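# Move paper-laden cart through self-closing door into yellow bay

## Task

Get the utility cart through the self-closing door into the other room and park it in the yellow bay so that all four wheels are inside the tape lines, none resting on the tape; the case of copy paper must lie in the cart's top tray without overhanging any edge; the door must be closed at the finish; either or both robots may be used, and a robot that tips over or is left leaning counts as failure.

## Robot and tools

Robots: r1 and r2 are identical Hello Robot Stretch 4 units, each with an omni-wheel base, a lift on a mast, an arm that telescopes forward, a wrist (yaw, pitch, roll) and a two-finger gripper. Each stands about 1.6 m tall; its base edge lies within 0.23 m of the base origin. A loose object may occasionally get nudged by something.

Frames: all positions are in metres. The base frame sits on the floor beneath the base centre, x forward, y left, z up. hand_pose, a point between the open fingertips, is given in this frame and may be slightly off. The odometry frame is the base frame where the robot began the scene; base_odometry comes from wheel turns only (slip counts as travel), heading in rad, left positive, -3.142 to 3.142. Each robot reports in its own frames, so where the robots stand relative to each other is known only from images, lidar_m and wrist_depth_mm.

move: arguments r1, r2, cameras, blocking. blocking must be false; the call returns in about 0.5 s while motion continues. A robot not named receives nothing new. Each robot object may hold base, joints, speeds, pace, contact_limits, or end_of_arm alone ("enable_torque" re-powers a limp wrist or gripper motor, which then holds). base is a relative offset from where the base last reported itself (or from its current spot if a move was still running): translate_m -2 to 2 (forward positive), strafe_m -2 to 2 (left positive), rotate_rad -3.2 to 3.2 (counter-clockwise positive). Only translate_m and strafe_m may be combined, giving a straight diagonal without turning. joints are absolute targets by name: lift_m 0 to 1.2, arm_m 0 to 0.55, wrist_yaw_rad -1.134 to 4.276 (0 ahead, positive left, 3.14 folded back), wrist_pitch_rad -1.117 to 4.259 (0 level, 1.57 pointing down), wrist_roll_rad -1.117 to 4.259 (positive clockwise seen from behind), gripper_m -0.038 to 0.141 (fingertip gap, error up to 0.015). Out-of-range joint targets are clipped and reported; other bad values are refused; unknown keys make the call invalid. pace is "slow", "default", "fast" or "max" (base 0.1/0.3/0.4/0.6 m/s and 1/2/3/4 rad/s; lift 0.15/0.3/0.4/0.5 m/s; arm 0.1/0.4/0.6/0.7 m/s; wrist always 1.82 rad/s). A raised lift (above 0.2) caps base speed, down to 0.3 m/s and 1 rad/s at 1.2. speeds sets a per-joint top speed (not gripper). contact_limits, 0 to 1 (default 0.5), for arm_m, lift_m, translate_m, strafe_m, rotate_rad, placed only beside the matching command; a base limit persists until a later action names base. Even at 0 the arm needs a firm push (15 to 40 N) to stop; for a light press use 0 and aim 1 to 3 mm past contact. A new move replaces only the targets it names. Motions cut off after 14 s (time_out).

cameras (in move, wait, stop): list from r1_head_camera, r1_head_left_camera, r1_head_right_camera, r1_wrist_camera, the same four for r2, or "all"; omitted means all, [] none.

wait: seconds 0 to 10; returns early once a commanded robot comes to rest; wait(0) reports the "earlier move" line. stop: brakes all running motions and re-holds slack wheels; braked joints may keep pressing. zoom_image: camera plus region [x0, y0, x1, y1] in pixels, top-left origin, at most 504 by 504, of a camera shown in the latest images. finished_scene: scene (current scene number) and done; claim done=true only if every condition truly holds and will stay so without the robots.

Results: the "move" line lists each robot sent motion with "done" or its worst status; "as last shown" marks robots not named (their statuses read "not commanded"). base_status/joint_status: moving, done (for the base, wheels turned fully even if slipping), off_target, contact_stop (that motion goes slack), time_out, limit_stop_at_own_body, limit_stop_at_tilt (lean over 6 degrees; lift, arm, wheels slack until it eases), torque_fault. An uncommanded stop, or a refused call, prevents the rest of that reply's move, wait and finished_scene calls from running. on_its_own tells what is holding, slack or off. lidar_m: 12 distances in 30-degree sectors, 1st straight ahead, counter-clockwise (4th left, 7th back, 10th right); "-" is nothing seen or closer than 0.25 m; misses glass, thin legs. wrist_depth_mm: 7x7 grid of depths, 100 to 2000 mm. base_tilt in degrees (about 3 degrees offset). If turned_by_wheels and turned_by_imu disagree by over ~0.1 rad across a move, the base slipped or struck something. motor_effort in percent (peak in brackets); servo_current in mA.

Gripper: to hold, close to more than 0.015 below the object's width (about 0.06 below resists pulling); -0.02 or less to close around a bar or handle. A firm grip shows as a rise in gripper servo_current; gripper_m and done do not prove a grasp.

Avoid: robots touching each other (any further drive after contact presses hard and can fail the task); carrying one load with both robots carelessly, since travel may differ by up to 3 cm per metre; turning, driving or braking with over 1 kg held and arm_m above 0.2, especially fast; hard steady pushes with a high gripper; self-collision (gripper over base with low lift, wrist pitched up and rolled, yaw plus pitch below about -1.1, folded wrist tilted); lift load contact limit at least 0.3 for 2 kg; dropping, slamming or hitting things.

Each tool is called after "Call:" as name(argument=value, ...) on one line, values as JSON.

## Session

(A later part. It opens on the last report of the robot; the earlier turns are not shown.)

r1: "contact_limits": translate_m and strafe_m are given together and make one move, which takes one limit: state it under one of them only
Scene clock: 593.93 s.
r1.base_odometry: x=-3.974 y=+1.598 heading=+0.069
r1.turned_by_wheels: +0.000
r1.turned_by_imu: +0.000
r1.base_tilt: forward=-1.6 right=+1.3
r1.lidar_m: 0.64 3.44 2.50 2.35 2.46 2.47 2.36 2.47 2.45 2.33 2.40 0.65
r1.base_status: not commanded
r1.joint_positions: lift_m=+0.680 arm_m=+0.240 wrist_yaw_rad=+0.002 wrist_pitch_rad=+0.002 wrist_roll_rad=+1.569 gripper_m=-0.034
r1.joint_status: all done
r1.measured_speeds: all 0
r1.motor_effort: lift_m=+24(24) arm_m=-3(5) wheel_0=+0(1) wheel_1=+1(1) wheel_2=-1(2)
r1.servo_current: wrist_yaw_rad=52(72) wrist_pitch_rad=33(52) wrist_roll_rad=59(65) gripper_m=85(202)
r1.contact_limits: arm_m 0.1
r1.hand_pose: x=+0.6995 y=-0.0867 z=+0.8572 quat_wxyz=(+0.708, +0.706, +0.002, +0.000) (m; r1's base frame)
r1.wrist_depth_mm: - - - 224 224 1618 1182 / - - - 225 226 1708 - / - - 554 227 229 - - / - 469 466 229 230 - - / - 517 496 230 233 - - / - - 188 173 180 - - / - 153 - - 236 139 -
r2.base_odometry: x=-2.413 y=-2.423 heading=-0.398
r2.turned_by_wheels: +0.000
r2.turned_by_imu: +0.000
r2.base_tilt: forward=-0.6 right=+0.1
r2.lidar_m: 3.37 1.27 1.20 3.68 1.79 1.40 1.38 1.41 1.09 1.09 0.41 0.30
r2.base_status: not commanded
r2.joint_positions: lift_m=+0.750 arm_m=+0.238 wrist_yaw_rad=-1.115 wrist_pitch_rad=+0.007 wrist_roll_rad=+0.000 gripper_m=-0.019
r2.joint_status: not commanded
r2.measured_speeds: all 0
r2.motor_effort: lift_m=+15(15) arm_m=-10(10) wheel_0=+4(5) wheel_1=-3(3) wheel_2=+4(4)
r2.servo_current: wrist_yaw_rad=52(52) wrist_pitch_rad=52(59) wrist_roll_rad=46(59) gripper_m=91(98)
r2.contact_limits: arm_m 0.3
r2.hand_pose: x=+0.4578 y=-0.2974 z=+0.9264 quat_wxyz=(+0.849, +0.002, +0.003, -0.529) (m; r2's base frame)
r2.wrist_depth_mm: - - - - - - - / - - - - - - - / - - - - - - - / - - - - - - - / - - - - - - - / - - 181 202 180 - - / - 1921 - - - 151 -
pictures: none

Call:
move(blocking=false, r1={"base":{"translate_m":0.5,"strafe_m":-0.03},"pace":"slow","contact_limits":{"translate_m":0.7}}, cameras=[])

Call:
wait(seconds=7, cameras=["r1_head_camera","r1_wrist_camera"])

Scene clock: 597.70 s.
move: r1 moving
r1.base_odometry: x=-3.962 y=+1.599 heading=+0.070
r1.turned_by_wheels: +0.001
r1.turned_by_imu: +0.001
r1.base_tilt: forward=-1.6 right=+1.3
r1.lidar_m: 0.62 3.45 2.51 2.36 2.47 2.47 2.37 2.49 2.43 2.32 2.41 0.63
r1.base_status: translate_m moving; strafe_m moving
r1.joint_positions: lift_m=+0.680 arm_m=+0.240 wrist_yaw_rad=+0.002 wrist_pitch_rad=+0.002 wrist_roll_rad=+1.569 gripper_m=-0.034
r1.joint_status: not commanded
r1.measured_speeds: translate_m=+0.044 strafe_m=-0.002 rotate_rad=+0.017 lift_m=+0.000 arm_m=+0.000 wrist_yaw_rad=+0.000 wrist_pitch_rad=+0.000 wrist_roll_rad=+0.000
r1.motor_effort: lift_m=+24(24) arm_m=+3(4) wheel_0=+6(8) wheel_1=+3(5) wheel_2=-5(7)
r1.servo_current: wrist_yaw_rad=46(72) wrist_pitch_rad=46(46) wrist_roll_rad=39(59) gripper_m=59(78)
r1.contact_limits: arm_m 0.1; translate_m 0.7
r1.hand_pose: x=+0.6993 y=-0.0867 z=+0.8572 quat_wxyz=(+0.708, +0.706, +0.002, +0.000) (m; r1's base frame)
r1.wrist_depth_mm: - - - 220 221 1576 1182 / - - - 221 223 1708 - / - - 549 223 224 - - / - 473 455 224 225 - - / - 488 480 225 227 - - / - - 191 183 226 - - / - - 178 143 229 - -
r2.base_odometry: x=-2.413 y=-2.423 heading=-0.398
r2.turned_by_wheels: +0.000
r2.turned_by_imu: +0.000
r2.base_tilt: forward=-0.6 right=+0.1
r2.lidar_m: 3.38 1.28 1.21 3.72 1.78 1.39 1.38 1.39 1.11 1.09 0.44 0.30
r2.base_status: not commanded
r2.joint_positions: lift_m=+0.750 arm_m=+0.238 wrist_yaw_rad=-1.115 wrist_pitch_rad=+0.007 wrist_roll_rad=+0.000 gripper_m=-0.019
r2.joint_status: not commanded
r2.measured_speeds: all 0
r2.motor_effort: lift_m=+15(15) arm_m=-10(10) wheel_0=+4(4) wheel_1=-3(3) wheel_2=+4(4)
r2.servo_current: wrist_yaw_rad=52(65) wrist_pitch_rad=39(52) wrist_roll_rad=52(52) gripper_m=98(98)
r2.contact_limits: arm_m 0.3
r2.hand_pose: x=+0.4578 y=-0.2974 z=+0.9264 quat_wxyz=(+0.849, +0.002, +0.003, -0.529) (m; r2's base frame)
r2.wrist_depth_mm: - - - - - - - / - - - - - - - / - - - - - - - / - - - - - - - / - - - - - - - / - - 181 202 180 - - / - 1863 - - - 150 -
pictures: none
No camera images: "cameras" was empty.

Scene clock: 603.50 s.
earlier move: r1 done
r1.base_odometry: x=-3.473 y=+1.603 heading=+0.069
r1.turned_by_wheels: -0.001
r1.turned_by_imu: -0.003
r1.base_tilt: forward=-1.6 right=+1.3
r1.lidar_m: 0.62 3.02 2.54 2.43 2.49 2.99 2.86 3.01 2.43 2.29 2.37 0.66
r1.base_status: done
r1.joint_positions: lift_m=+0.680 arm_m=+0.240 wrist_yaw_rad=-0.002 wrist_pitch_rad=+0.002 wrist_roll_rad=+1.569 gripper_m=-0.034
r1.joint_status: not commanded
r1.measured_speeds: all 0
r1.motor_effort: lift_m=+24(24) arm_m=+5(5) wheel_0=+1(12) wheel_1=+3(7) wheel_2=-3(11)
r1.servo_current: wrist_yaw_rad=59(72) wrist_pitch_rad=33(52) wrist_roll_rad=39(65) gripper_m=59(78)
r1.contact_limits: arm_m 0.1; translate_m 0.7
r1.hand_pose: x=+0.6990 y=-0.0881 z=+0.8572 quat_wxyz=(+0.708, +0.706, +0.000, -0.002) (m; r1's base frame)
r1.wrist_depth_mm: - - - 245 248 263 281 / - - - 242 244 1708 1182 / - - 1308 239 240 - - / - - 530 235 236 - - / - 466 462 230 232 - - / - 512 484 181 229 - - / - 564 535 134 224 - -
r2.base_odometry: x=-2.413 y=-2.423 heading=-0.398
r2.turned_by_wheels: +0.000
r2.turned_by_imu: +0.001
r2.base_tilt: forward=-0.7 right=+0.1
r2.lidar_m: 3.36 0.80 1.02 3.72 1.75 1.41 1.39 1.39 1.11 1.10 0.44 0.31
r2.base_status: not commanded
r2.joint_positions: lift_m=+0.750 arm_m=+0.238 wrist_yaw_rad=-1.115 wrist_pitch_rad=+0.007 wrist_roll_rad=+0.000 gripper_m=-0.019
r2.joint_status: not commanded
r2.measured_speeds: all 0
r2.motor_effort: lift_m=+15(15) arm_m=-10(11) wheel_0=+4(5) wheel_1=-3(3) wheel_2=+4(4)
r2.servo_current: wrist_yaw_rad=46(65) wrist_pitch_rad=52(59) wrist_roll_rad=52(59) gripper_m=91(98)
r2.contact_limits: arm_m 0.3
r2.hand_pose: x=+0.4578 y=-0.2974 z=+0.9264 quat_wxyz=(+0.849, +0.002, +0.003, -0.529) (m; r2's base frame)
r2.wrist_depth_mm: - - - - - - - / - - - - - - - / - - - - - - - / - - - - - - - / - - - - - - - / - - 181 202 181 - - / - 1921 - - - 150 -
wait: 5.80 of 7 s (r1 has come to rest)
pictures: r1_head_camera, r1_wrist_camera
Images, in order (width x height): r1_head_camera 420x560, r1_wrist_camera 616x392.

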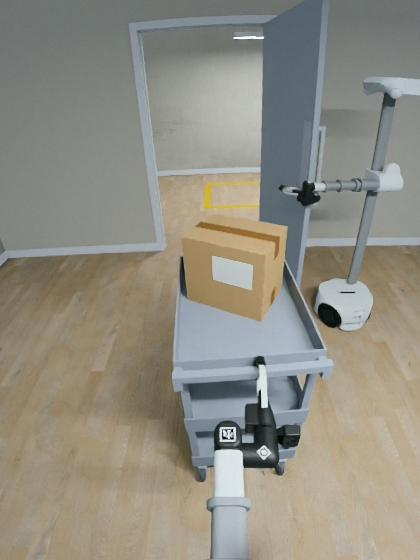

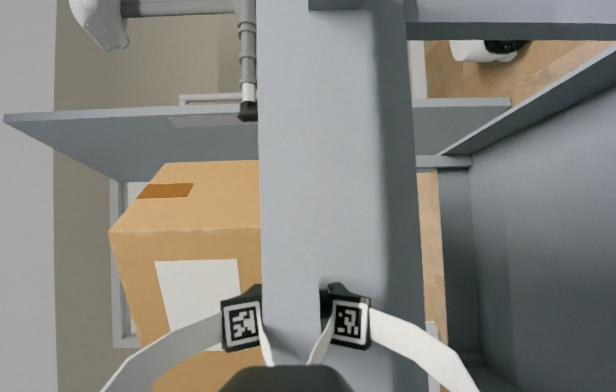

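Call:
move(blocking=false, r1={"base":{"translate_m":0.6,"strafe_m":0.035},"pace":"slow","contact_limits":{"translate_m":0.7}}, cameras=[])

Call:
wait(seconds=8, cameras=["r1_head_camera","r1_wrist_camera"])

Scene clock: 612.83 s.
move: r1 moving
r1.base_odometry: x=-3.461 y=+1.604 heading=+0.069
r1.turned_by_wheels: +0.000
r1.turned_by_imu: +0.000
r1.base_tilt: forward=-1.6 right=+1.3
r1.lidar_m: 0.58 2.98 2.54 2.42 2.46 3.01 2.90 3.01 2.41 2.30 2.39 0.69
r1.base_status: translate_m moving; strafe_m moving
r1.joint_positions: lift_m=+0.680 arm_m=+0.240 wrist_yaw_rad=-0.002 wrist_pitch_rad=+0.002 wrist_roll_rad=+1.569 gripper_m=-0.034
r1.joint_status: not commanded
r1.measured_speeds: translate_m=+0.049 strafe_m=+0.002 rotate_rad=+0.002 lift_m=+0.000 arm_m=+0.000 wrist_yaw_rad=+0.000 wrist_pitch_rad=+0.000 wrist_roll_rad=+0.000
r1.motor_effort: lift_m=+24(24) arm_m=+5(5) wheel_0=+2(5) wheel_1=+2(5) wheel_2=-9(9)
r1.servo_current: wrist_yaw_rad=65(65) wrist_pitch_rad=52(52) wrist_roll_rad=39(59) gripper_m=52(59)
r1.contact_limits: arm_m 0.1; translate_m 0.7
r1.hand_pose: x=+0.6990 y=-0.0881 z=+0.8572 quat_wxyz=(+0.708, +0.706, +0.000, -0.002) (m; r1's base frame)
r1.wrist_depth_mm: - - - 248 249 263 281 / - - - 243 244 1708 1229 / - - 1499 238 240 - - / - - 539 235 236 - - / - 466 462 231 232 - - / - 508 208 182 229 - - / - 559 530 135 224 - -
r2: as last shown
r2.turned_by_imu: +0.000
r2.base_tilt: forward=-0.7 right=+0.0
r2.lidar_m: 3.36 0.80 1.02 3.70 1.79 1.41 1.36 1.43 1.09 1.07 0.45 0.29
r2.motor_effort: lift_m=+15(15) arm_m=-10(10) wheel_0=+4(5) wheel_1=-3(3) wheel_2=+4(4)
r2.servo_current: wrist_yaw_rad=46(65) wrist_pitch_rad=46(52) wrist_roll_rad=39(52) gripper_m=98(98)
r2.contact_limits: arm_m 0.3
pictures: none
No camera images: "cameras" was empty.

Scene clock: 619.63 s.
earlier move: r1 done
r1.base_odometry: x=-2.877 y=+1.679 heading=+0.069
r1.turned_by_wheels: +0.000
r1.turned_by_imu: -0.002
r1.base_tilt: forward=-1.6 right=+1.3
r1.lidar_m: 0.57 2.37 2.49 2.39 2.50 3.37 3.53 3.36 2.44 2.32 2.40 0.69
r1.base_status: done
r1.joint_positions: lift_m=+0.680 arm_m=+0.240 wrist_yaw_rad=-0.002 wrist_pitch_rad=+0.002 wrist_roll_rad=+1.569 gripper_m=-0.034
r1.joint_status: not commanded
r1.measured_speeds: all 0
r1.motor_effort: lift_m=+24(24) arm_m=+4(5) wheel_0=+3(6) wheel_1=+2(7) wheel_2=-4(10)
r1.servo_current: wrist_yaw_rad=46(65) wrist_pitch_rad=33(52) wrist_roll_rad=52(72) gripper_m=52(65)
r1.contact_limits: arm_m 0.1; translate_m 0.7
r1.hand_pose: x=+0.6990 y=-0.0881 z=+0.8572 quat_wxyz=(+0.708, +0.706, +0.000, -0.002) (m; r1's base frame)
r1.wrist_depth_mm: - 917 715 - 285 289 289 / - - - - 270 - 1098 / - - - 254 256 1618 - / 1863 - - 243 247 - - / 1921 559 477 180 236 - - / 1808 473 455 181 229 - - / 1863 148 488 135 217 - -
r2.base_odometry: x=-2.413 y=-2.423 heading=-0.398
r2.turned_by_wheels: +0.000
r2.turned_by_imu: +0.001
r2.base_tilt: forward=-0.6 right=+0.0
r2.lidar_m: 0.69 0.74 1.34 3.71 1.78 1.42 1.36 1.40 1.12 1.07 0.44 0.30
r2.base_status: not commanded
r2.joint_positions: lift_m=+0.750 arm_m=+0.238 wrist_yaw_rad=-1.115 wrist_pitch_rad=+0.007 wrist_roll_rad=+0.000 gripper_m=-0.019
r2.joint_status: not commanded
r2.measured_speeds: all 0
r2.motor_effort: lift_m=+15(15) arm_m=-10(10) wheel_0=+4(5) wheel_1=-2(3) wheel_2=+4(4)
r2.servo_current: wrist_yaw_rad=52(65) wrist_pitch_rad=52(59) wrist_roll_rad=46(59) gripper_m=91(98)
r2.contact_limits: arm_m 0.3
r2.hand_pose: x=+0.4578 y=-0.2974 z=+0.9264 quat_wxyz=(+0.849, +0.002, +0.003, -0.529) (m; r2's base frame)
r2.wrist_depth_mm: - - - - - - - / - - - - - - - / - - - - - - - / - - - - - - - / - - - - - - - / - - 181 202 180 - - / - 1921 - - - 150 -
wait: 6.80 of 8 s (r1 has come to rest)
pictures: r1_head_camera, r1_wrist_camera
Images, in order (width x height): r1_head_camera 420x560, r1_wrist_camera 616x392.

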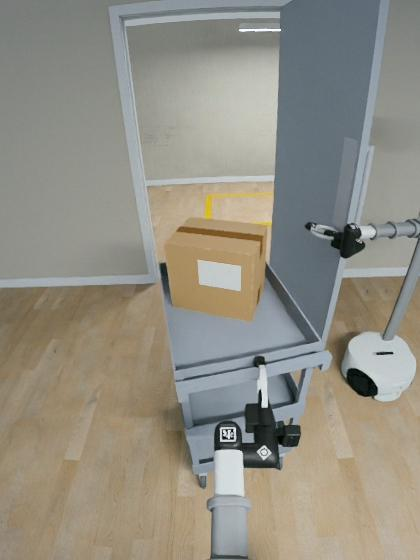

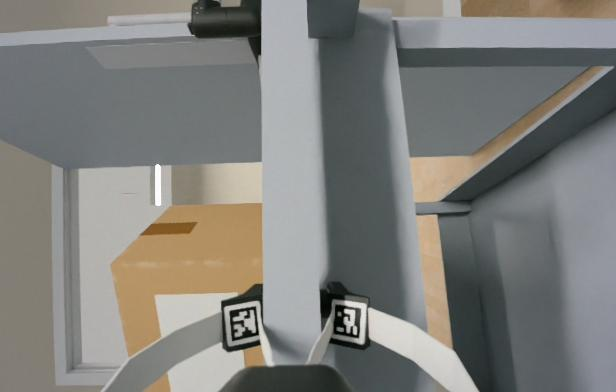

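Call:
move(blocking=false, r1={"base":{"translate_m":0.12,"strafe_m":0.08},"pace":"slow","contact_limits":{"translate_m":0.7}}, cameras=[])

Call:
wait(seconds=5, cameras=["r1_head_camera","r1_wrist_camera"])

Scene clock: 635.13 s.
move: r1 moving
r1.base_odometry: x=-2.866 y=+1.687 heading=+0.068
r1.turned_by_wheels: -0.001
r1.turned_by_imu: -0.001
r1.base_tilt: forward=-1.6 right=+1.3
r1.lidar_m: 0.57 2.39 2.52 2.39 2.50 3.39 3.55 3.38 2.43 2.33 2.40 0.68
r1.base_status: translate_m moving; strafe_m moving
r1.joint_positions: lift_m=+0.680 arm_m=+0.240 wrist_yaw_rad=-0.002 wrist_pitch_rad=+0.002 wrist_roll_rad=+1.569 gripper_m=-0.034
r1.joint_status: not commanded
r1.measured_speeds: translate_m=+0.045 strafe_m=+0.030 rotate_rad=-0.004 lift_m=+0.000 arm_m=+0.000 wrist_yaw_rad=+0.000 wrist_pitch_rad=+0.000 wrist_roll_rad=+0.000
r1.motor_effort: lift_m=+24(24) arm_m=+4(5) wheel_0=-4(5) wheel_1=+5(6) wheel_2=-10(10)
r1.servo_current: wrist_yaw_rad=46(65) wrist_pitch_rad=46(52) wrist_roll_rad=33(59) gripper_m=59(59)
r1.contact_limits: arm_m 0.1; translate_m 0.7
r1.hand_pose: x=+0.6990 y=-0.0881 z=+0.8572 quat_wxyz=(+0.708, +0.706, +0.000, -0.002) (m; r1's base frame)
r1.wrist_depth_mm: - 917 715 - 285 290 291 / - - - - 272 - 1118 / - - - 254 256 1708 - / 1808 - - 242 246 - - / 1808 554 477 179 237 - - / 1863 466 206 181 228 - - / 1756 477 484 136 217 - -
r2: as last shown
r2.turned_by_imu: +0.000
r2.base_tilt: forward=-0.6 right=+0.1
r2.lidar_m: 0.69 0.74 1.35 3.67 1.80 1.38 1.37 1.41 1.11 1.08 0.47 0.30
r2.motor_effort: lift_m=+15(15) arm_m=-10(10) wheel_0=+4(5) wheel_1=-3(3) wheel_2=+4(4)
r2.servo_current: wrist_yaw_rad=46(59) wrist_pitch_rad=46(52) wrist_roll_rad=46(59) gripper_m=91(91)
r2.contact_limits: arm_m 0.3
r2.wrist_depth_mm: - - - - - - - / - - - - - - - / - - - - - - - / - - - - - - - / - - - - - - - / - - 181 202 180 - - / - 1983 - - - 150 -
pictures: none
No camera images: "cameras" was empty.

Scene clock: 637.27 s.
earlier move: r1 done
r1.base_odometry: x=-2.763 y=+1.767 heading=+0.068
r1.turned_by_wheels: +0.000
r1.turned_by_imu: +0.000
r1.base_tilt: forward=-1.6 right=+1.3
r1.lidar_m: 0.61 2.27 2.43 2.31 2.42 3.25 3.69 3.49 2.52 2.40 1.31 0.66
r1.base_status: done
r1.joint_positions: lift_m=+0.680 arm_m=+0.240 wrist_yaw_rad=-0.002 wrist_pitch_rad=+0.002 wrist_roll_rad=+1.569 gripper_m=-0.034
r1.joint_status: not commanded
r1.measured_speeds: all 0
r1.motor_effort: lift_m=+24(24) arm_m=+4(5) wheel_0=-8(11) wheel_1=+1(8) wheel_2=-3(11)
r1.servo_current: wrist_yaw_rad=46(72) wrist_pitch_rad=46(52) wrist_roll_rad=46(65) gripper_m=59(65)
r1.contact_limits: arm_m 0.1; translate_m 0.7
r1.hand_pose: x=+0.6990 y=-0.0881 z=+0.8572 quat_wxyz=(+0.708, +0.706, +0.000, -0.002) (m; r1's base frame)
r1.wrist_depth_mm: - 866 854 259 264 273 281 / - - - 253 256 - 1182 / 1708 - - 245 248 1708 - / - - 597 239 242 - - / - 466 459 176 235 - - / - 496 205 182 228 - - / 1661 148 508 135 221 - -
r2.base_odometry: x=-2.413 y=-2.423 heading=-0.398
r2.turned_by_wheels: +0.000
r2.turned_by_imu: +0.000
r2.base_tilt: forward=-0.7 right=+0.1
r2.lidar_m: 0.71 0.75 1.36 3.71 1.80 1.41 1.38 1.40 1.11 1.09 0.45 0.28
r2.base_status: not commanded
r2.joint_positions: lift_m=+0.750 arm_m=+0.238 wrist_yaw_rad=-1.115 wrist_pitch_rad=+0.007 wrist_roll_rad=+0.000 gripper_m=-0.019
r2.joint_status: not commanded
r2.measured_speeds: all 0
r2.motor_effort: lift_m=+15(15) arm_m=-10(10) wheel_0=+4(5) wheel_1=-2(3) wheel_2=+4(4)
r2.servo_current: wrist_yaw_rad=52(65) wrist_pitch_rad=46(52) wrist_roll_rad=52(59) gripper_m=91(98)
r2.contact_limits: arm_m 0.3
r2.hand_pose: x=+0.4578 y=-0.2974 z=+0.9264 quat_wxyz=(+0.849, +0.002, +0.003, -0.529) (m; r2's base frame)
r2.wrist_depth_mm: - - - - - - - / - - - - - - - / - - - - - - - / - - - - - - - / - - - - - - - / 355 - 182 201 180 - - / 345 1808 - - - 150 -
wait: 2.13 of 5 s (r1 has come to rest)
pictures: r1_head_camera, r1_wrist_camera
Images, in order (width x height): r1_head_camera 420x560, r1_wrist_camera 616x392.

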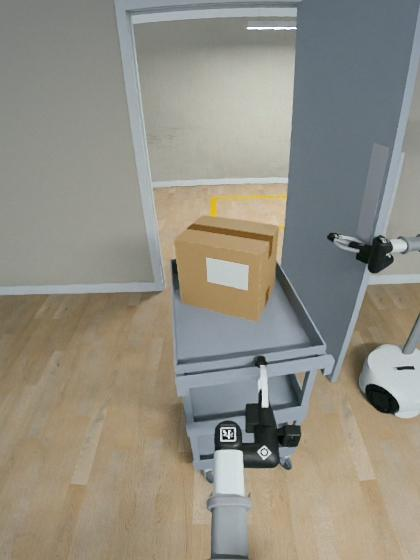

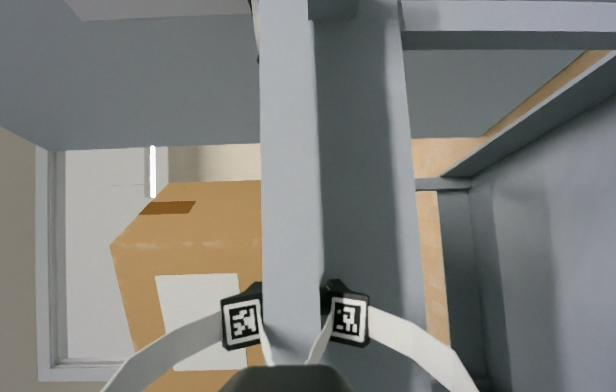

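Call:
move(blocking=false, r1={"base":{"translate_m":0.35,"strafe_m":0.04},"pace":"slow","contact_limits":{"translate_m":0.7}}, cameras=[])

Call:
wait(seconds=6, cameras=["r1_head_camera"])

Scene clock: 646.37 s.
move: r1 moving
r1.base_odometry: x=-2.751 y=+1.769 heading=+0.068
r1.turned_by_wheels: +0.000
r1.turned_by_imu: +0.000
r1.base_tilt: forward=-1.6 right=+1.2
r1.lidar_m: 0.59 2.28 2.44 2.31 2.41 3.24 3.69 3.50 2.53 2.39 1.32 0.68
r1.base_status: translate_m moving; strafe_m moving
r1.joint_positions: lift_m=+0.680 arm_m=+0.240 wrist_yaw_rad=-0.002 wrist_pitch_rad=+0.002 wrist_roll_rad=+1.569 gripper_m=-0.034
r1.joint_status: not commanded
r1.measured_speeds: translate_m=+0.048 strafe_m=+0.006 rotate_rad=+0.003 lift_m=+0.000 arm_m=+0.000 wrist_yaw_rad=+0.000 wrist_pitch_rad=+0.000 wrist_roll_rad=+0.000
r1.motor_effort: lift_m=+24(24) arm_m=+4(5) wheel_0=+3(6) wheel_1=+4(6) wheel_2=-8(10)
r1.servo_current: wrist_yaw_rad=59(65) wrist_pitch_rad=46(52) wrist_roll_rad=46(59) gripper_m=59(65)
r1.contact_limits: arm_m 0.1; translate_m 0.7
r1.hand_pose: x=+0.6990 y=-0.0881 z=+0.8572 quat_wxyz=(+0.708, +0.706, +0.000, -0.002) (m; r1's base frame)
r1.wrist_depth_mm: - - 854 257 265 272 281 / - - - 252 253 - 1205 / 1661 - - 244 249 1661 - / - - 597 238 241 - - / - 466 462 176 235 - - / - 488 469 182 229 - - / 1708 148 508 136 221 - -
r2: as last shown
r2.base_tilt: forward=-0.6 right=+0.0
r2.lidar_m: 0.73 0.75 1.36 3.70 1.78 1.40 1.39 1.41 1.11 1.07 0.46 0.30
r2.motor_effort: lift_m=+15(15) arm_m=-10(10) wheel_0=+4(5) wheel_1=-2(3) wheel_2=+3(4)
r2.servo_current: wrist_yaw_rad=46(59) wrist_pitch_rad=52(52) wrist_roll_rad=46(59) gripper_m=91(98)
r2.contact_limits: arm_m 0.3
r2.wrist_depth_mm: - - - - - - - / - - - - - - - / - - - - - - - / - - - - - - - / - - - - - - - / 355 - 181 202 180 - - / 345 1808 - - - 151 -
pictures: none
No camera images: "cameras" was empty.

Scene clock: 650.67 s.
earlier move: r1 done
r1.base_odometry: x=-2.417 y=+1.831 heading=+0.069
r1.turned_by_wheels: +0.000
r1.turned_by_imu: +0.001
r1.base_tilt: forward=-1.6 right=+1.3
r1.lidar_m: 0.59 1.92 2.41 2.29 2.37 3.21 4.08 3.52 2.53 2.42 1.03 0.70
r1.base_status: done
r1.joint_positions: lift_m=+0.680 arm_m=+0.240 wrist_yaw_rad=-0.001 wrist_pitch_rad=+0.002 wrist_roll_rad=+1.569 gripper_m=-0.034
r1.joint_status: not commanded
r1.measured_speeds: all 0
r1.motor_effort: lift_m=+24(24) arm_m=+4(5) wheel_0=+6(9) wheel_1=+4(8) wheel_2=-2(10)
r1.servo_current: wrist_yaw_rad=26(65) wrist_pitch_rad=46(52) wrist_roll_rad=59(65) gripper_m=65(65)
r1.contact_limits: arm_m 0.1; translate_m 0.7
r1.hand_pose: x=+0.6991 y=-0.0878 z=+0.8572 quat_wxyz=(+0.708, +0.706, +0.000, -0.001) (m; r1's base frame)
r1.wrist_depth_mm: - - - 255 262 270 279 / - - - 252 254 1708 1229 / - - - 245 247 1863 - / - - 580 236 240 - - / - 466 462 176 236 - - / - 500 477 181 229 - - / - 504 512 136 222 - -
r2.base_odometry: x=-2.413 y=-2.423 heading=-0.398
r2.turned_by_wheels: +0.000
r2.turned_by_imu: +0.001
r2.base_tilt: forward=-0.7 right=+0.1
r2.lidar_m: 0.72 1.08 4.79 3.71 1.78 1.38 1.38 1.39 1.09 1.09 0.44 0.29
r2.base_status: not commanded
r2.joint_positions: lift_m=+0.750 arm_m=+0.238 wrist_yaw_rad=-1.115 wrist_pitch_rad=+0.007 wrist_roll_rad=+0.000 gripper_m=-0.019
r2.joint_status: not commanded
r2.measured_speeds: all 0
r2.motor_effort: lift_m=+15(15) arm_m=-10(10) wheel_0=+4(5) wheel_1=-2(3) wheel_2=+4(4)
r2.servo_current: wrist_yaw_rad=65(65) wrist_pitch_rad=46(59) wrist_roll_rad=33(65) gripper_m=91(98)
r2.contact_limits: arm_m 0.3
r2.hand_pose: x=+0.4578 y=-0.2974 z=+0.9264 quat_wxyz=(+0.849, +0.002, +0.003, -0.529) (m; r2's base frame)
r2.wrist_depth_mm: - - - - - - - / - - - - - - - / 466 517 - - - - - / 473 521 - - - - - / 469 517 597 - - - - / 379 449 186 202 180 - - / 357 143 - - - 150 -
wait: 4.30 of 6 s (r1 has come to rest)
pictures: r1_head_camera
Images, in order (width x height): r1_head_camera 420x560.

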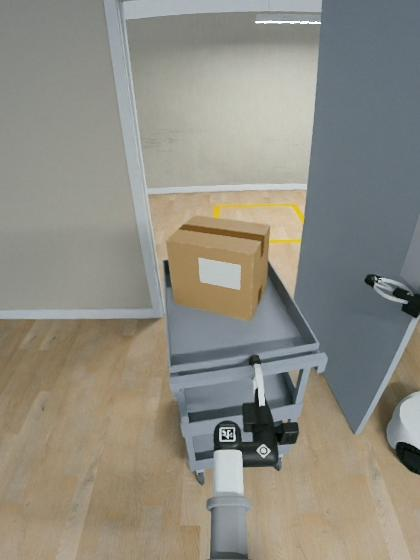

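Call:
move(blocking=false, r1={"base":{"translate_m":0.25,"strafe_m":0.1},"pace":"slow","contact_limits":{"translate_m":0.7}}, cameras=[])

Call:
wait(seconds=6, cameras=["r1_head_camera"])

Scene clock: 663.90 s.
move: r1 moving
r1.base_odometry: x=-2.405 y=+1.837 heading=+0.069
r1.turned_by_wheels: +0.000
r1.turned_by_imu: +0.000
r1.base_tilt: forward=-1.6 right=+1.3
r1.lidar_m: 0.57 1.91 2.40 2.29 2.38 3.20 4.10 3.53 2.55 2.45 1.00 0.67
r1.base_status: translate_m moving; strafe_m moving
r1.joint_positions: lift_m=+0.680 arm_m=+0.240 wrist_yaw_rad=-0.001 wrist_pitch_rad=+0.002 wrist_roll_rad=+1.569 gripper_m=-0.034
r1.joint_status: not commanded
r1.measured_speeds: translate_m=+0.048 strafe_m=+0.019 rotate_rad=-0.001 lift_m=+0.000 arm_m=+0.000 wrist_yaw_rad=+0.000 wrist_pitch_rad=+0.000 wrist_roll_rad=+0.000
r1.motor_effort: lift_m=+24(24) arm_m=+4(5) wheel_0=+6(7) wheel_1=+6(7) wheel_2=-7(7)
r1.servo_current: wrist_yaw_rad=46(72) wrist_pitch_rad=39(46) wrist_roll_rad=52(65) gripper_m=59(65)
r1.contact_limits: arm_m 0.1; translate_m 0.7
r1.hand_pose: x=+0.6991 y=-0.0878 z=+0.8572 quat_wxyz=(+0.708, +0.706, +0.000, -0.001) (m; r1's base frame)
r1.wrist_depth_mm: - - - 257 264 273 279 / - - - 253 254 1708 1205 / - - - 245 247 1863 - / - - 597 237 241 - - / - 462 462 177 236 - - / - 488 473 182 229 - - / - 148 508 136 220 - -
r2: as last shown
r2.turned_by_imu: +0.000
r2.base_tilt: forward=-0.7 right=+0.0
r2.lidar_m: 0.74 1.08 4.75 3.70 1.80 1.39 1.38 1.40 1.11 1.09 0.44 0.28
r2.motor_effort: lift_m=+15(15) arm_m=-10(10) wheel_0=+4(5) wheel_1=-3(3) wheel_2=+4(4)
r2.servo_current: wrist_yaw_rad=39(65) wrist_pitch_rad=46(52) wrist_roll_rad=46(59) gripper_m=85(98)
r2.contact_limits: arm_m 0.3
r2.wrist_depth_mm: - - - - - - - / - - - - - - - / 469 525 - - - - - / 477 525 - - - - - / 477 525 597 - - - - / 382 449 186 202 181 - - / 355 142 - - - 150 -
pictures: none
No camera images: "cameras" was empty.

Scene clock: 667.30 s.
earlier move: r1 done
r1.base_odometry: x=-2.175 y=+1.948 heading=+0.069
r1.turned_by_wheels: -0.001
r1.turned_by_imu: -0.001
r1.base_tilt: forward=-1.6 right=+1.3
r1.lidar_m: 0.60 1.65 2.23 2.19 2.28 3.09 - 3.67 2.65 2.51 0.85 0.67
r1.base_status: done
r1.joint_positions: lift_m=+0.680 arm_m=+0.240 wrist_yaw_rad=-0.002 wrist_pitch_rad=+0.002 wrist_roll_rad=+1.569 gripper_m=-0.034
r1.joint_status: not commanded
r1.measured_speeds: all 0
r1.motor_effort: lift_m=+24(24) arm_m=+4(5) wheel_0=+2(8) wheel_1=+1(8) wheel_2=-4(8)
r1.servo_current: wrist_yaw_rad=59(72) wrist_pitch_rad=39(52) wrist_roll_rad=59(72) gripper_m=65(65)
r1.contact_limits: arm_m 0.1; translate_m 0.7
r1.hand_pose: x=+0.6991 y=-0.0879 z=+0.8572 quat_wxyz=(+0.708, +0.706, +0.000, -0.001) (m; r1's base frame)
r1.wrist_depth_mm: - - - 257 260 268 282 / - - - 250 253 1661 1205 / - - - 244 246 1863 - / - - 580 236 240 - - / - 466 462 176 235 - - / - 496 206 182 228 - - / - 535 517 135 221 - -
r2.base_odometry: x=-2.413 y=-2.423 heading=-0.398
r2.turned_by_wheels: +0.000
r2.turned_by_imu: +0.000
r2.base_tilt: forward=-0.7 right=+0.0
r2.lidar_m: 0.97 1.05 4.77 3.65 1.76 1.41 1.38 1.41 1.11 1.08 0.44 0.29
r2.base_status: not commanded
r2.joint_positions: lift_m=+0.750 arm_m=+0.238 wrist_yaw_rad=-1.115 wrist_pitch_rad=+0.007 wrist_roll_rad=+0.000 gripper_m=-0.019
r2.joint_status: not commanded
r2.measured_speeds: all 0
r2.motor_effort: lift_m=+15(15) arm_m=-10(10) wheel_0=+4(5) wheel_1=-3(3) wheel_2=+3(4)
r2.servo_current: wrist_yaw_rad=39(65) wrist_pitch_rad=52(52) wrist_roll_rad=52(59) gripper_m=91(98)
r2.contact_limits: arm_m 0.3
r2.hand_pose: x=+0.4578 y=-0.2974 z=+0.9264 quat_wxyz=(+0.849, +0.002, +0.003, -0.529) (m; r2's base frame)
r2.wrist_depth_mm: - - - - - - - / - - - - - - - / - - 732 - - - - / - 707 732 - - - - / - 676 707 - - - - / 413 469 184 201 181 - - / 418 - - - - 150 -
wait: 3.40 of 6 s (r1 has come to rest)
pictures: r1_head_camera
Images, in order (width x height): r1_head_camera 420x560.

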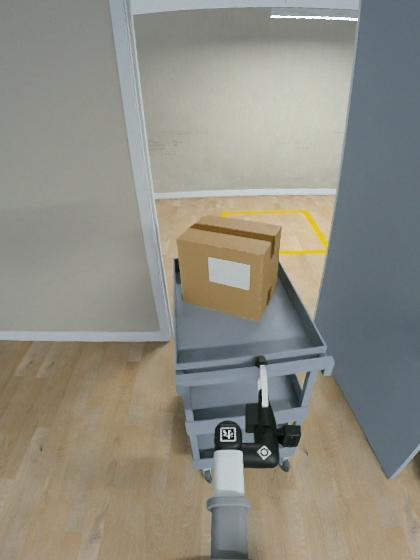

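Call:
move(blocking=false, r1={"joints":{"gripper_m":0.08}}, cameras=[])

Call:
wait(seconds=2, cameras=[])

Call:
move(blocking=false, r1={"joints":{"arm_m":0.11}}, cameras=[])

Call:
wait(seconds=2, cameras=[])

Call:
move(blocking=false, r1={"base":{"strafe_m":-0.1},"joints":{"wrist_yaw_rad":0.6}}, cameras=[])

Call:
wait(seconds=3, cameras=["r1_head_camera","r1_wrist_camera"])

Scene clock: 684.90 s.
move: r1 moving
r1.base_odometry: x=-2.175 y=+1.948 heading=+0.069
r1.turned_by_wheels: +0.000
r1.turned_by_imu: +0.000
r1.base_tilt: forward=-1.6 right=+1.3
r1.lidar_m: 0.60 1.67 2.29 2.19 2.29 3.05 - 3.68 2.66 2.53 0.82 0.67
r1.base_status: not commanded
r1.joint_positions: lift_m=+0.680 arm_m=+0.240 wrist_yaw_rad=-0.002 wrist_pitch_rad=+0.002 wrist_roll_rad=+1.569 gripper_m=-0.009
r1.joint_status: gripper_m moving
r1.measured_speeds: all 0
r1.motor_effort: lift_m=+24(24) arm_m=+4(4) wheel_0=+2(2) wheel_1=+1(1) wheel_2=-4(4)
r1.servo_current: wrist_yaw_rad=52(72) wrist_pitch_rad=46(52) wrist_roll_rad=52(52) gripper_m=52(72)
r1.contact_limits: arm_m 0.1; translate_m 0.7
r1.hand_pose: x=+0.6991 y=-0.0879 z=+0.8572 quat_wxyz=(+0.708, +0.706, +0.000, -0.001) (m; r1's base frame)
r1.wrist_depth_mm: - - - 259 264 271 285 / - - - 254 257 1756 1205 / - - - 248 249 1808 - / - - 580 240 243 - - / - 473 466 180 237 - - / - 500 208 182 233 - - / - - 186 147 224 - -
r2: as last shown
r2.base_tilt: forward=-0.6 right=+0.1
r2.lidar_m: 1.00 1.05 4.77 3.71 1.76 1.41 1.37 1.41 1.10 1.09 0.44 0.30
r2.motor_effort: lift_m=+15(15) arm_m=-10(10) wheel_0=+4(5) wheel_1=-3(3) wheel_2=+4(4)
r2.servo_current: wrist_yaw_rad=46(65) wrist_pitch_rad=46(52) wrist_roll_rad=59(59) gripper_m=91(104)
r2.contact_limits: arm_m 0.3
r2.wrist_depth_mm: - - - - - - - / - - - - - - - / - - 732 - - - - / - 750 732 - - - - / - 676 707 - - - - / 413 466 184 202 180 - - / 418 - - - - 150 -
pictures: none
No camera images: "cameras" was empty.

Scene clock: 686.23 s.
earlier move: r1 done
r1.base_odometry: x=-2.175 y=+1.948 heading=+0.069
r1.turned_by_wheels: +0.000
r1.turned_by_imu: +0.000
r1.base_tilt: forward=-1.6 right=+1.3
r1.lidar_m: 0.59 1.65 2.25 2.18 2.30 3.05 - 3.70 2.67 2.53 0.83 0.69
r1.base_status: not commanded
r1.joint_positions: lift_m=+0.680 arm_m=+0.240 wrist_yaw_rad=-0.002 wrist_pitch_rad=+0.002 wrist_roll_rad=+1.569 gripper_m=+0.080
r1.joint_status: all done
r1.measured_speeds: all 0
r1.motor_effort: lift_m=+24(24) arm_m=+4(5) wheel_0=+2(2) wheel_1=+1(1) wheel_2=-4(4)
r1.servo_current: wrist_yaw_rad=59(72) wrist_pitch_rad=46(52) wrist_roll_rad=46(65) gripper_m=39(98)
r1.contact_limits: arm_m 0.1; translate_m 0.7
r1.hand_pose: x=+0.6991 y=-0.0879 z=+0.8572 quat_wxyz=(+0.708, +0.706, +0.000, -0.001) (m; r1's base frame)
r1.wrist_depth_mm: - - - 263 267 274 283 / - - - 257 262 1756 1205 / - - - 251 254 1863 - / - - 580 244 247 - - / - 477 477 184 240 - - / - 512 216 183 236 - - / - - 182 154 180 - -
r2.base_odometry: x=-2.413 y=-2.423 heading=-0.398
r2.turned_by_wheels: +0.000
r2.turned_by_imu: +0.000
r2.base_tilt: forward=-0.7 right=+0.1
r2.lidar_m: 0.96 1.04 4.77 3.68 1.79 1.41 1.38 1.39 1.10 1.08 0.43 0.29
r2.base_status: not commanded
r2.joint_positions: lift_m=+0.750 arm_m=+0.238 wrist_yaw_rad=-1.115 wrist_pitch_rad=+0.007 wrist_roll_rad=+0.000 gripper_m=-0.019
r2.joint_status: not commanded
r2.measured_speeds: all 0
r2.motor_effort: lift_m=+15(15) arm_m=-10(10) wheel_0=+4(5) wheel_1=-3(3) wheel_2=+4(4)
r2.servo_current: wrist_yaw_rad=46(65) wrist_pitch_rad=52(59) wrist_roll_rad=46(59) gripper_m=91(104)
r2.contact_limits: arm_m 0.3
r2.hand_pose: x=+0.4578 y=-0.2974 z=+0.9264 quat_wxyz=(+0.849, +0.002, +0.003, -0.529) (m; r2's base frame)
r2.wrist_depth_mm: - - - - - - - / - - - - - - - / - - 732 - - - - / - 798 741 - - - - / - 683 707 - - - - / 415 469 184 202 180 - - / 427 - - - - 150 -
wait: 1.33 of 2 s (r1 has come to rest)
pictures: none
No camera images: "cameras" was empty.

Scene clock: 686.73 s.
move: r1 moving
r1.base_odometry: x=-2.174 y=+1.948 heading=+0.069
r1.turned_by_wheels: +0.000
r1.turned_by_imu: +0.000
r1.base_tilt: forward=-1.5 right=+1.3
r1.lidar_m: 0.61 1.66 2.26 2.19 2.29 3.05 - 3.68 2.65 2.53 0.83 0.69
r1.base_status: not commanded
r1.joint_positions: lift_m=+0.680 arm_m=+0.189 wrist_yaw_rad=-0.002 wrist_pitch_rad=+0.002 wrist_roll_rad=+1.569 gripper_m=+0.080
r1.joint_status: arm_m moving
r1.measured_speeds: translate_m=+0.000 strafe_m=+0.000 rotate_rad=+0.000 lift_m=+0.000 arm_m=-0.195 wrist_yaw_rad=+0.000 wrist_pitch_rad=+0.000 wrist_roll_rad=+0.000
r1.motor_effort: lift_m=+23(24) arm_m=-5(8) wheel_0=+2(2) wheel_1=+1(1) wheel_2=-2(4)
r1.servo_current: wrist_yaw_rad=46(52) wrist_pitch_rad=33(46) wrist_roll_rad=39(65) gripper_m=46(46)
r1.contact_limits: translate_m 0.7
r1.hand_pose: x=+0.6486 y=-0.0879 z=+0.8573 quat_wxyz=(+0.708, +0.706, +0.000, -0.001) (m; r1's base frame)
r1.wrist_depth_mm: - - - - 307 309 320 / - - - - - 1708 - / - - - - 293 1921 - / - - 564 223 286 - - / - - 521 221 281 - - / - - 211 217 188 - - / - 164 609 142 - - -
r2: as last shown
r2.base_tilt: forward=-0.6 right=+0.1
r2.lidar_m: 0.99 1.05 4.79 3.69 1.76 1.42 1.37 1.41 1.10 1.05 0.44 0.29
r2.motor_effort: lift_m=+15(15) arm_m=-10(10) wheel_0=+4(4) wheel_1=-2(3) wheel_2=+4(4)
r2.servo_current: wrist_yaw_rad=52(52) wrist_pitch_rad=59(59) wrist_roll_rad=46(59) gripper_m=91(98)
r2.contact_limits: arm_m 0.3
r2.wrist_depth_mm: - - - - - - - / - - - - - - - / - - 741 - - - - / - 809 750 - - - - / - 683 707 - - - - / 413 469 185 202 180 - - / 427 - - - - 150 -
pictures: none
No camera images: "cameras" was empty.

Scene clock: 687.67 s.
earlier move: r1 done
r1.base_odometry: x=-2.174 y=+1.948 heading=+0.069
r1.turned_by_wheels: +0.000
r1.turned_by_imu: +0.000
r1.base_tilt: forward=-1.6 right=+1.3
r1.lidar_m: 0.59 1.65 2.23 2.18 2.27 3.06 - 3.68 2.66 2.52 0.83 0.68
r1.base_status: not commanded
r1.joint_positions: lift_m=+0.680 arm_m=+0.110 wrist_yaw_rad=-0.002 wrist_pitch_rad=+0.002 wrist_roll_rad=+1.569 gripper_m=+0.080
r1.joint_status: all done
r1.measured_speeds: all 0
r1.motor_effort: lift_m=+23(24) arm_m=-5(8) wheel_0=+2(2) wheel_1=+0(1) wheel_2=-2(4)
r1.servo_current: wrist_yaw_rad=39(59) wrist_pitch_rad=39(52) wrist_roll_rad=33(65) gripper_m=39(46)
r1.contact_limits: translate_m 0.7
r1.hand_pose: x=+0.5693 y=-0.0879 z=+0.8573 quat_wxyz=(+0.708, +0.706, +0.000, -0.001) (m; r1's base frame)
r1.wrist_depth_mm: - - - 340 - - 1138 / - - - - 404 407 410 / - - - - - 1921 - / - - 723 317 379 - - / - - 597 310 - - - / - - 211 301 190 - - / - 164 691 142 - - -
r2.base_odometry: x=-2.413 y=-2.423 heading=-0.398
r2.turned_by_wheels: +0.000
r2.turned_by_imu: +0.000
r2.base_tilt: forward=-0.7 right=+0.1
r2.lidar_m: 1.00 1.04 4.78 3.69 1.76 1.40 1.38 1.39 1.11 1.07 0.45 0.28
r2.base_status: not commanded
r2.joint_positions: lift_m=+0.750 arm_m=+0.238 wrist_yaw_rad=-1.115 wrist_pitch_rad=+0.007 wrist_roll_rad=+0.000 gripper_m=-0.019
r2.joint_status: not commanded
r2.measured_speeds: all 0
r2.motor_effort: lift_m=+15(15) arm_m=-10(10) wheel_0=+4(5) wheel_1=-2(3) wheel_2=+4(4)
r2.servo_current: wrist_yaw_rad=59(59) wrist_pitch_rad=46(59) wrist_roll_rad=52(59) gripper_m=91(98)
r2.contact_limits: arm_m 0.3
r2.hand_pose: x=+0.4578 y=-0.2974 z=+0.9264 quat_wxyz=(+0.849, +0.002, +0.003, -0.529) (m; r2's base frame)
r2.wrist_depth_mm: - - - - - - - / - - - - - - - / - - 741 - - - - / - 798 741 - - - - / - 683 707 - - - - / 415 473 185 202 180 - - / 430 - - - - 150 -
wait: 0.93 of 2 s (r1 has come to rest)
pictures: none
No camera images: "cameras" was empty.

Scene clock: 688.17 s.
move: r1 moving
r1.base_odometry: x=-2.172 y=+1.912 heading=+0.069
r1.turned_by_wheels: +0.000
r1.turned_by_imu: +0.000
r1.base_tilt: forward=-1.6 right=+1.3
r1.lidar_m: 0.60 0.64 2.28 2.23 2.32 3.14 - 3.64 2.60 2.50 0.80 0.67
r1.base_status: strafe_m moving
r1.joint_positions: lift_m=+0.680 arm_m=+0.110 wrist_yaw_rad=+0.530 wrist_pitch_rad=+0.002 wrist_roll_rad=+1.569 gripper_m=+0.080
r1.joint_status: wrist_yaw_rad moving
r1.measured_speeds: translate_m=-0.001 strafe_m=-0.140 rotate_rad=+0.005 lift_m=+0.000 arm_m=+0.000 wrist_yaw_rad=+1.078 wrist_pitch_rad=+0.000 wrist_roll_rad=+0.000
r1.motor_effort: lift_m=+23(23) arm_m=-5(5) wheel_0=+9(10) wheel_1=-8(11) wheel_2=+0(2)
r1.servo_current: wrist_yaw_rad=46(111) wrist_pitch_rad=46(46) wrist_roll_rad=39(65) gripper_m=46(46)
r1.hand_pose: x=+0.5740 y=+0.0703 z=+0.8573 quat_wxyz=(+0.683, +0.681, +0.186, +0.185) (m; r1's base frame)
r1.wrist_depth_mm: - 512 500 221 285 - - / - - 564 234 296 - - / - - 654 249 312 - - / - - - 262 - - - / - - - 278 351 387 379 / - - 194 322 189 1576 1255 / - 148 - 142 - 1464 1255
r2: as last shown
r2.lidar_m: 0.99 1.01 4.78 3.71 1.77 1.43 1.39 1.41 1.10 1.08 0.45 0.30
r2.servo_current: wrist_yaw_rad=52(65) wrist_pitch_rad=46(52) wrist_roll_rad=46(52) gripper_m=98(98)
r2.contact_limits: arm_m 0.3
r2.wrist_depth_mm: - - - - - - - / - - - - - - - / - - 750 - - - - / - 809 741 - - - - / - 683 715 - - - - / 415 469 184 201 180 - - / 427 - - - - 151 -
pictures: none
No camera images: "cameras" was empty.

Scene clock: 689.37 s.
earlier move: r1 done
r1.base_odometry: x=-2.168 y=+1.848 heading=+0.069
r1.turned_by_wheels: +0.000
r1.turned_by_imu: -0.001
r1.base_tilt: forward=-1.6 right=+1.2
r1.lidar_m: 0.61 0.64 2.22 2.30 2.39 3.24 - 3.53 2.55 2.42 0.75 0.64
r1.base_status: done
r1.joint_positions: lift_m=+0.680 arm_m=+0.110 wrist_yaw_rad=+0.597 wrist_pitch_rad=+0.002 wrist_roll_rad=+1.569 gripper_m=+0.080
r1.joint_status: all done
r1.measured_speeds: all 0
r1.motor_effort: lift_m=+23(23) arm_m=-5(5) wheel_0=+1(12) wheel_1=+0(11) wheel_2=+0(2)
r1.servo_current: wrist_yaw_rad=39(111) wrist_pitch_rad=39(52) wrist_roll_rad=33(72) gripper_m=39(52)
r1.hand_pose: x=+0.5686 y=+0.0899 z=+0.8573 quat_wxyz=(+0.677, +0.675, +0.208, +0.208) (m; r1's base frame)
r1.wrist_depth_mm: - 492 492 224 289 - - / - - 554 238 303 - - / - - 647 254 324 - - / - - - 271 - - - / - - - 290 - 1576 - / - - 194 317 195 415 413 / - 150 - 142 - 1499 1229
r2.base_odometry: x=-2.413 y=-2.423 heading=-0.398
r2.turned_by_wheels: +0.000
r2.turned_by_imu: +0.000
r2.base_tilt: forward=-0.6 right=+0.0
r2.lidar_m: 0.92 0.96 4.76 3.69 1.76 1.41 1.38 1.39 1.09 1.09 0.45 0.31
r2.base_status: not commanded
r2.joint_positions: lift_m=+0.750 arm_m=+0.238 wrist_yaw_rad=-1.115 wrist_pitch_rad=+0.007 wrist_roll_rad=+0.000 gripper_m=-0.019
r2.joint_status: not commanded
r2.measured_speeds: all 0
r2.motor_effort: lift_m=+15(15) arm_m=-10(10) wheel_0=+4(5) wheel_1=-2(3) wheel_2=+3(4)
r2.servo_current: wrist_yaw_rad=46(65) wrist_pitch_rad=46(59) wrist_roll_rad=52(59) gripper_m=91(98)
r2.contact_limits: arm_m 0.3
r2.hand_pose: x=+0.4578 y=-0.2974 z=+0.9264 quat_wxyz=(+0.849, +0.002, +0.003, -0.529) (m; r2's base frame)
r2.wrist_depth_mm: - - - - - - - / - - - - - - - / - - 741 - - - - / - 798 750 - - - - / - 683 707 - - - - / 415 469 185 201 180 - - / 430 - - - - 151 -
wait: 1.20 of 3 s (r1 has come to rest)
pictures: r1_head_camera, r1_wrist_camera
Images, in order (width x height): r1_head_camera 420x560, r1_wrist_camera 616x392.

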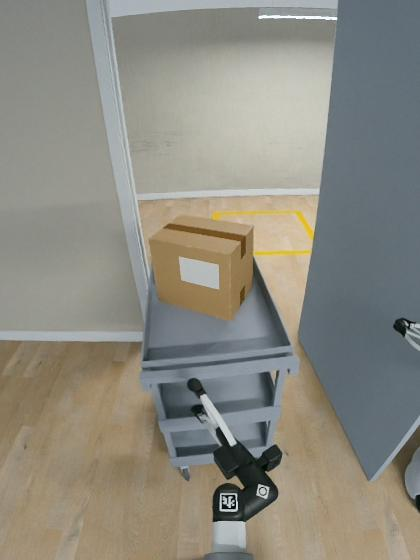

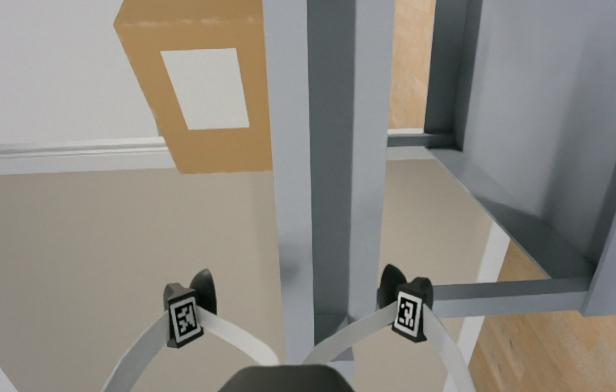

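Call:
move(blocking=false, r1={"joints":{"arm_m":0.24},"contact_limits":{"arm_m":0.1}}, cameras=[])

Call:
wait(seconds=2, cameras=["r1_head_camera","r1_wrist_camera"])

Scene clock: 696.73 s.
move: r1 moving
r1.base_odometry: x=-2.168 y=+1.848 heading=+0.069
r1.turned_by_wheels: +0.000
r1.turned_by_imu: +0.000
r1.base_tilt: forward=-1.6 right=+1.3
r1.lidar_m: 0.60 0.64 2.26 2.30 2.35 3.26 - 3.49 2.56 2.43 0.74 0.68
r1.base_status: not commanded
r1.joint_positions: lift_m=+0.680 arm_m=+0.161 wrist_yaw_rad=+0.597 wrist_pitch_rad=+0.002 wrist_roll_rad=+1.569 gripper_m=+0.080
r1.joint_status: arm_m moving
r1.measured_speeds: translate_m=+0.000 strafe_m=+0.000 rotate_rad=+0.000 lift_m=+0.000 arm_m=+0.195 wrist_yaw_rad=+0.000 wrist_pitch_rad=+0.000 wrist_roll_rad=+0.000
r1.motor_effort: lift_m=+23(23) arm_m=+6(7) wheel_0=+1(2) wheel_1=+0(1) wheel_2=+0(0)
r1.servo_current: wrist_yaw_rad=59(59) wrist_pitch_rad=39(52) wrist_roll_rad=46(65) gripper_m=39(46)
r1.contact_limits: arm_m 0.1
r1.hand_pose: x=+0.6191 y=+0.0899 z=+0.8573 quat_wxyz=(+0.677, +0.675, +0.208, +0.208) (m; r1's base frame)
r1.wrist_depth_mm: - 452 449 238 243 - - / - 521 508 251 256 - - / - - 597 211 277 - - / - - 668 224 293 - - / - - - 240 309 1576 - / - - 194 258 190 1430 445 / - 148 - 143 370 368 1182
r2: as last shown
r2.base_tilt: forward=-0.6 right=+0.1
r2.lidar_m: 0.91 0.94 4.78 3.68 1.76 1.40 1.39 1.39 1.11 1.08 0.45 0.29
r2.motor_effort: lift_m=+15(15) arm_m=-10(10) wheel_0=+4(5) wheel_1=-3(3) wheel_2=+4(4)
r2.servo_current: wrist_yaw_rad=52(52) wrist_pitch_rad=52(52) wrist_roll_rad=46(59) gripper_m=98(98)
r2.contact_limits: arm_m 0.3
r2.wrist_depth_mm: - - - - - - - / - - - - - - - / - - 741 - - - - / - 798 741 - - - - / - 683 707 - - - - / 418 473 185 202 180 - - / 427 - - - - 150 -
pictures: none
No camera images: "cameras" was empty.

Scene clock: 697.67 s.
earlier move: r1 done
r1.base_odometry: x=-2.168 y=+1.848 heading=+0.069
r1.turned_by_wheels: +0.000
r1.turned_by_imu: +0.000
r1.base_tilt: forward=-1.6 right=+1.3
r1.lidar_m: 0.68 0.69 2.27 2.29 2.38 3.23 - 3.48 2.54 2.43 0.75 0.83
r1.base_status: not commanded
r1.joint_positions: lift_m=+0.680 arm_m=+0.240 wrist_yaw_rad=+0.597 wrist_pitch_rad=+0.002 wrist_roll_rad=+1.569 gripper_m=+0.080
r1.joint_status: all done
r1.measured_speeds: all 0
r1.motor_effort: lift_m=+23(23) arm_m=+5(10) wheel_0=+1(2) wheel_1=+1(2) wheel_2=-2(5)
r1.servo_current: wrist_yaw_rad=39(72) wrist_pitch_rad=39(52) wrist_roll_rad=52(65) gripper_m=39(46)
r1.contact_limits: arm_m 0.1
r1.hand_pose: x=+0.6984 y=+0.0899 z=+0.8572 quat_wxyz=(+0.677, +0.675, +0.209, +0.208) (m; r1's base frame)
r1.wrist_depth_mm: - 407 413 196 204 - - / - 477 466 212 216 - - / - 574 559 228 236 - - / - - 640 246 250 - - / - - - 198 265 1464 - / - - 193 213 187 1618 1229 / - 148 - 142 347 349 351
r2.base_odometry: x=-2.413 y=-2.423 heading=-0.398
r2.turned_by_wheels: +0.000
r2.turned_by_imu: +0.000
r2.base_tilt: forward=-0.7 right=+0.1
r2.lidar_m: 0.93 0.94 4.79 3.70 1.77 1.43 1.37 1.39 1.10 1.07 0.44 0.29
r2.base_status: not commanded
r2.joint_positions: lift_m=+0.750 arm_m=+0.238 wrist_yaw_rad=-1.115 wrist_pitch_rad=+0.007 wrist_roll_rad=+0.000 gripper_m=-0.019
r2.joint_status: not commanded
r2.measured_speeds: all 0
r2.motor_effort: lift_m=+15(15) arm_m=-11(11) wheel_0=+4(5) wheel_1=-3(3) wheel_2=+4(4)
r2.servo_current: wrist_yaw_rad=59(65) wrist_pitch_rad=46(59) wrist_roll_rad=52(59) gripper_m=91(98)
r2.contact_limits: arm_m 0.3
r2.hand_pose: x=+0.4578 y=-0.2974 z=+0.9264 quat_wxyz=(+0.849, +0.002, +0.003, -0.529) (m; r2's base frame)
r2.wrist_depth_mm: - - - - - - - / - - - - - - - / - - 778 - - - - / - - 768 - - - - / 854 715 750 891 - - - / 427 484 185 202 180 - - / - - - - - 150 -
wait: 0.93 of 2 s (r1 has come to rest)
pictures: r1_head_camera, r1_wrist_camera
Images, in order (width x height): r1_head_camera 420x560, r1_wrist_camera 616x392.

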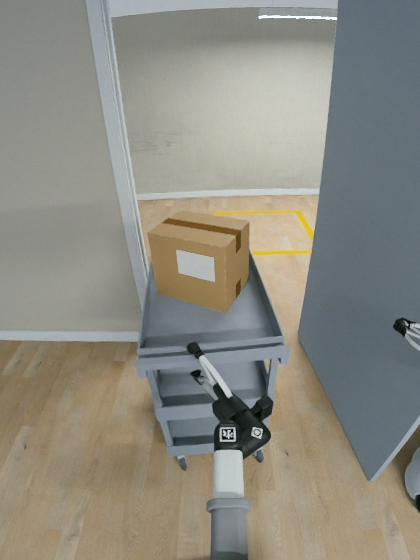

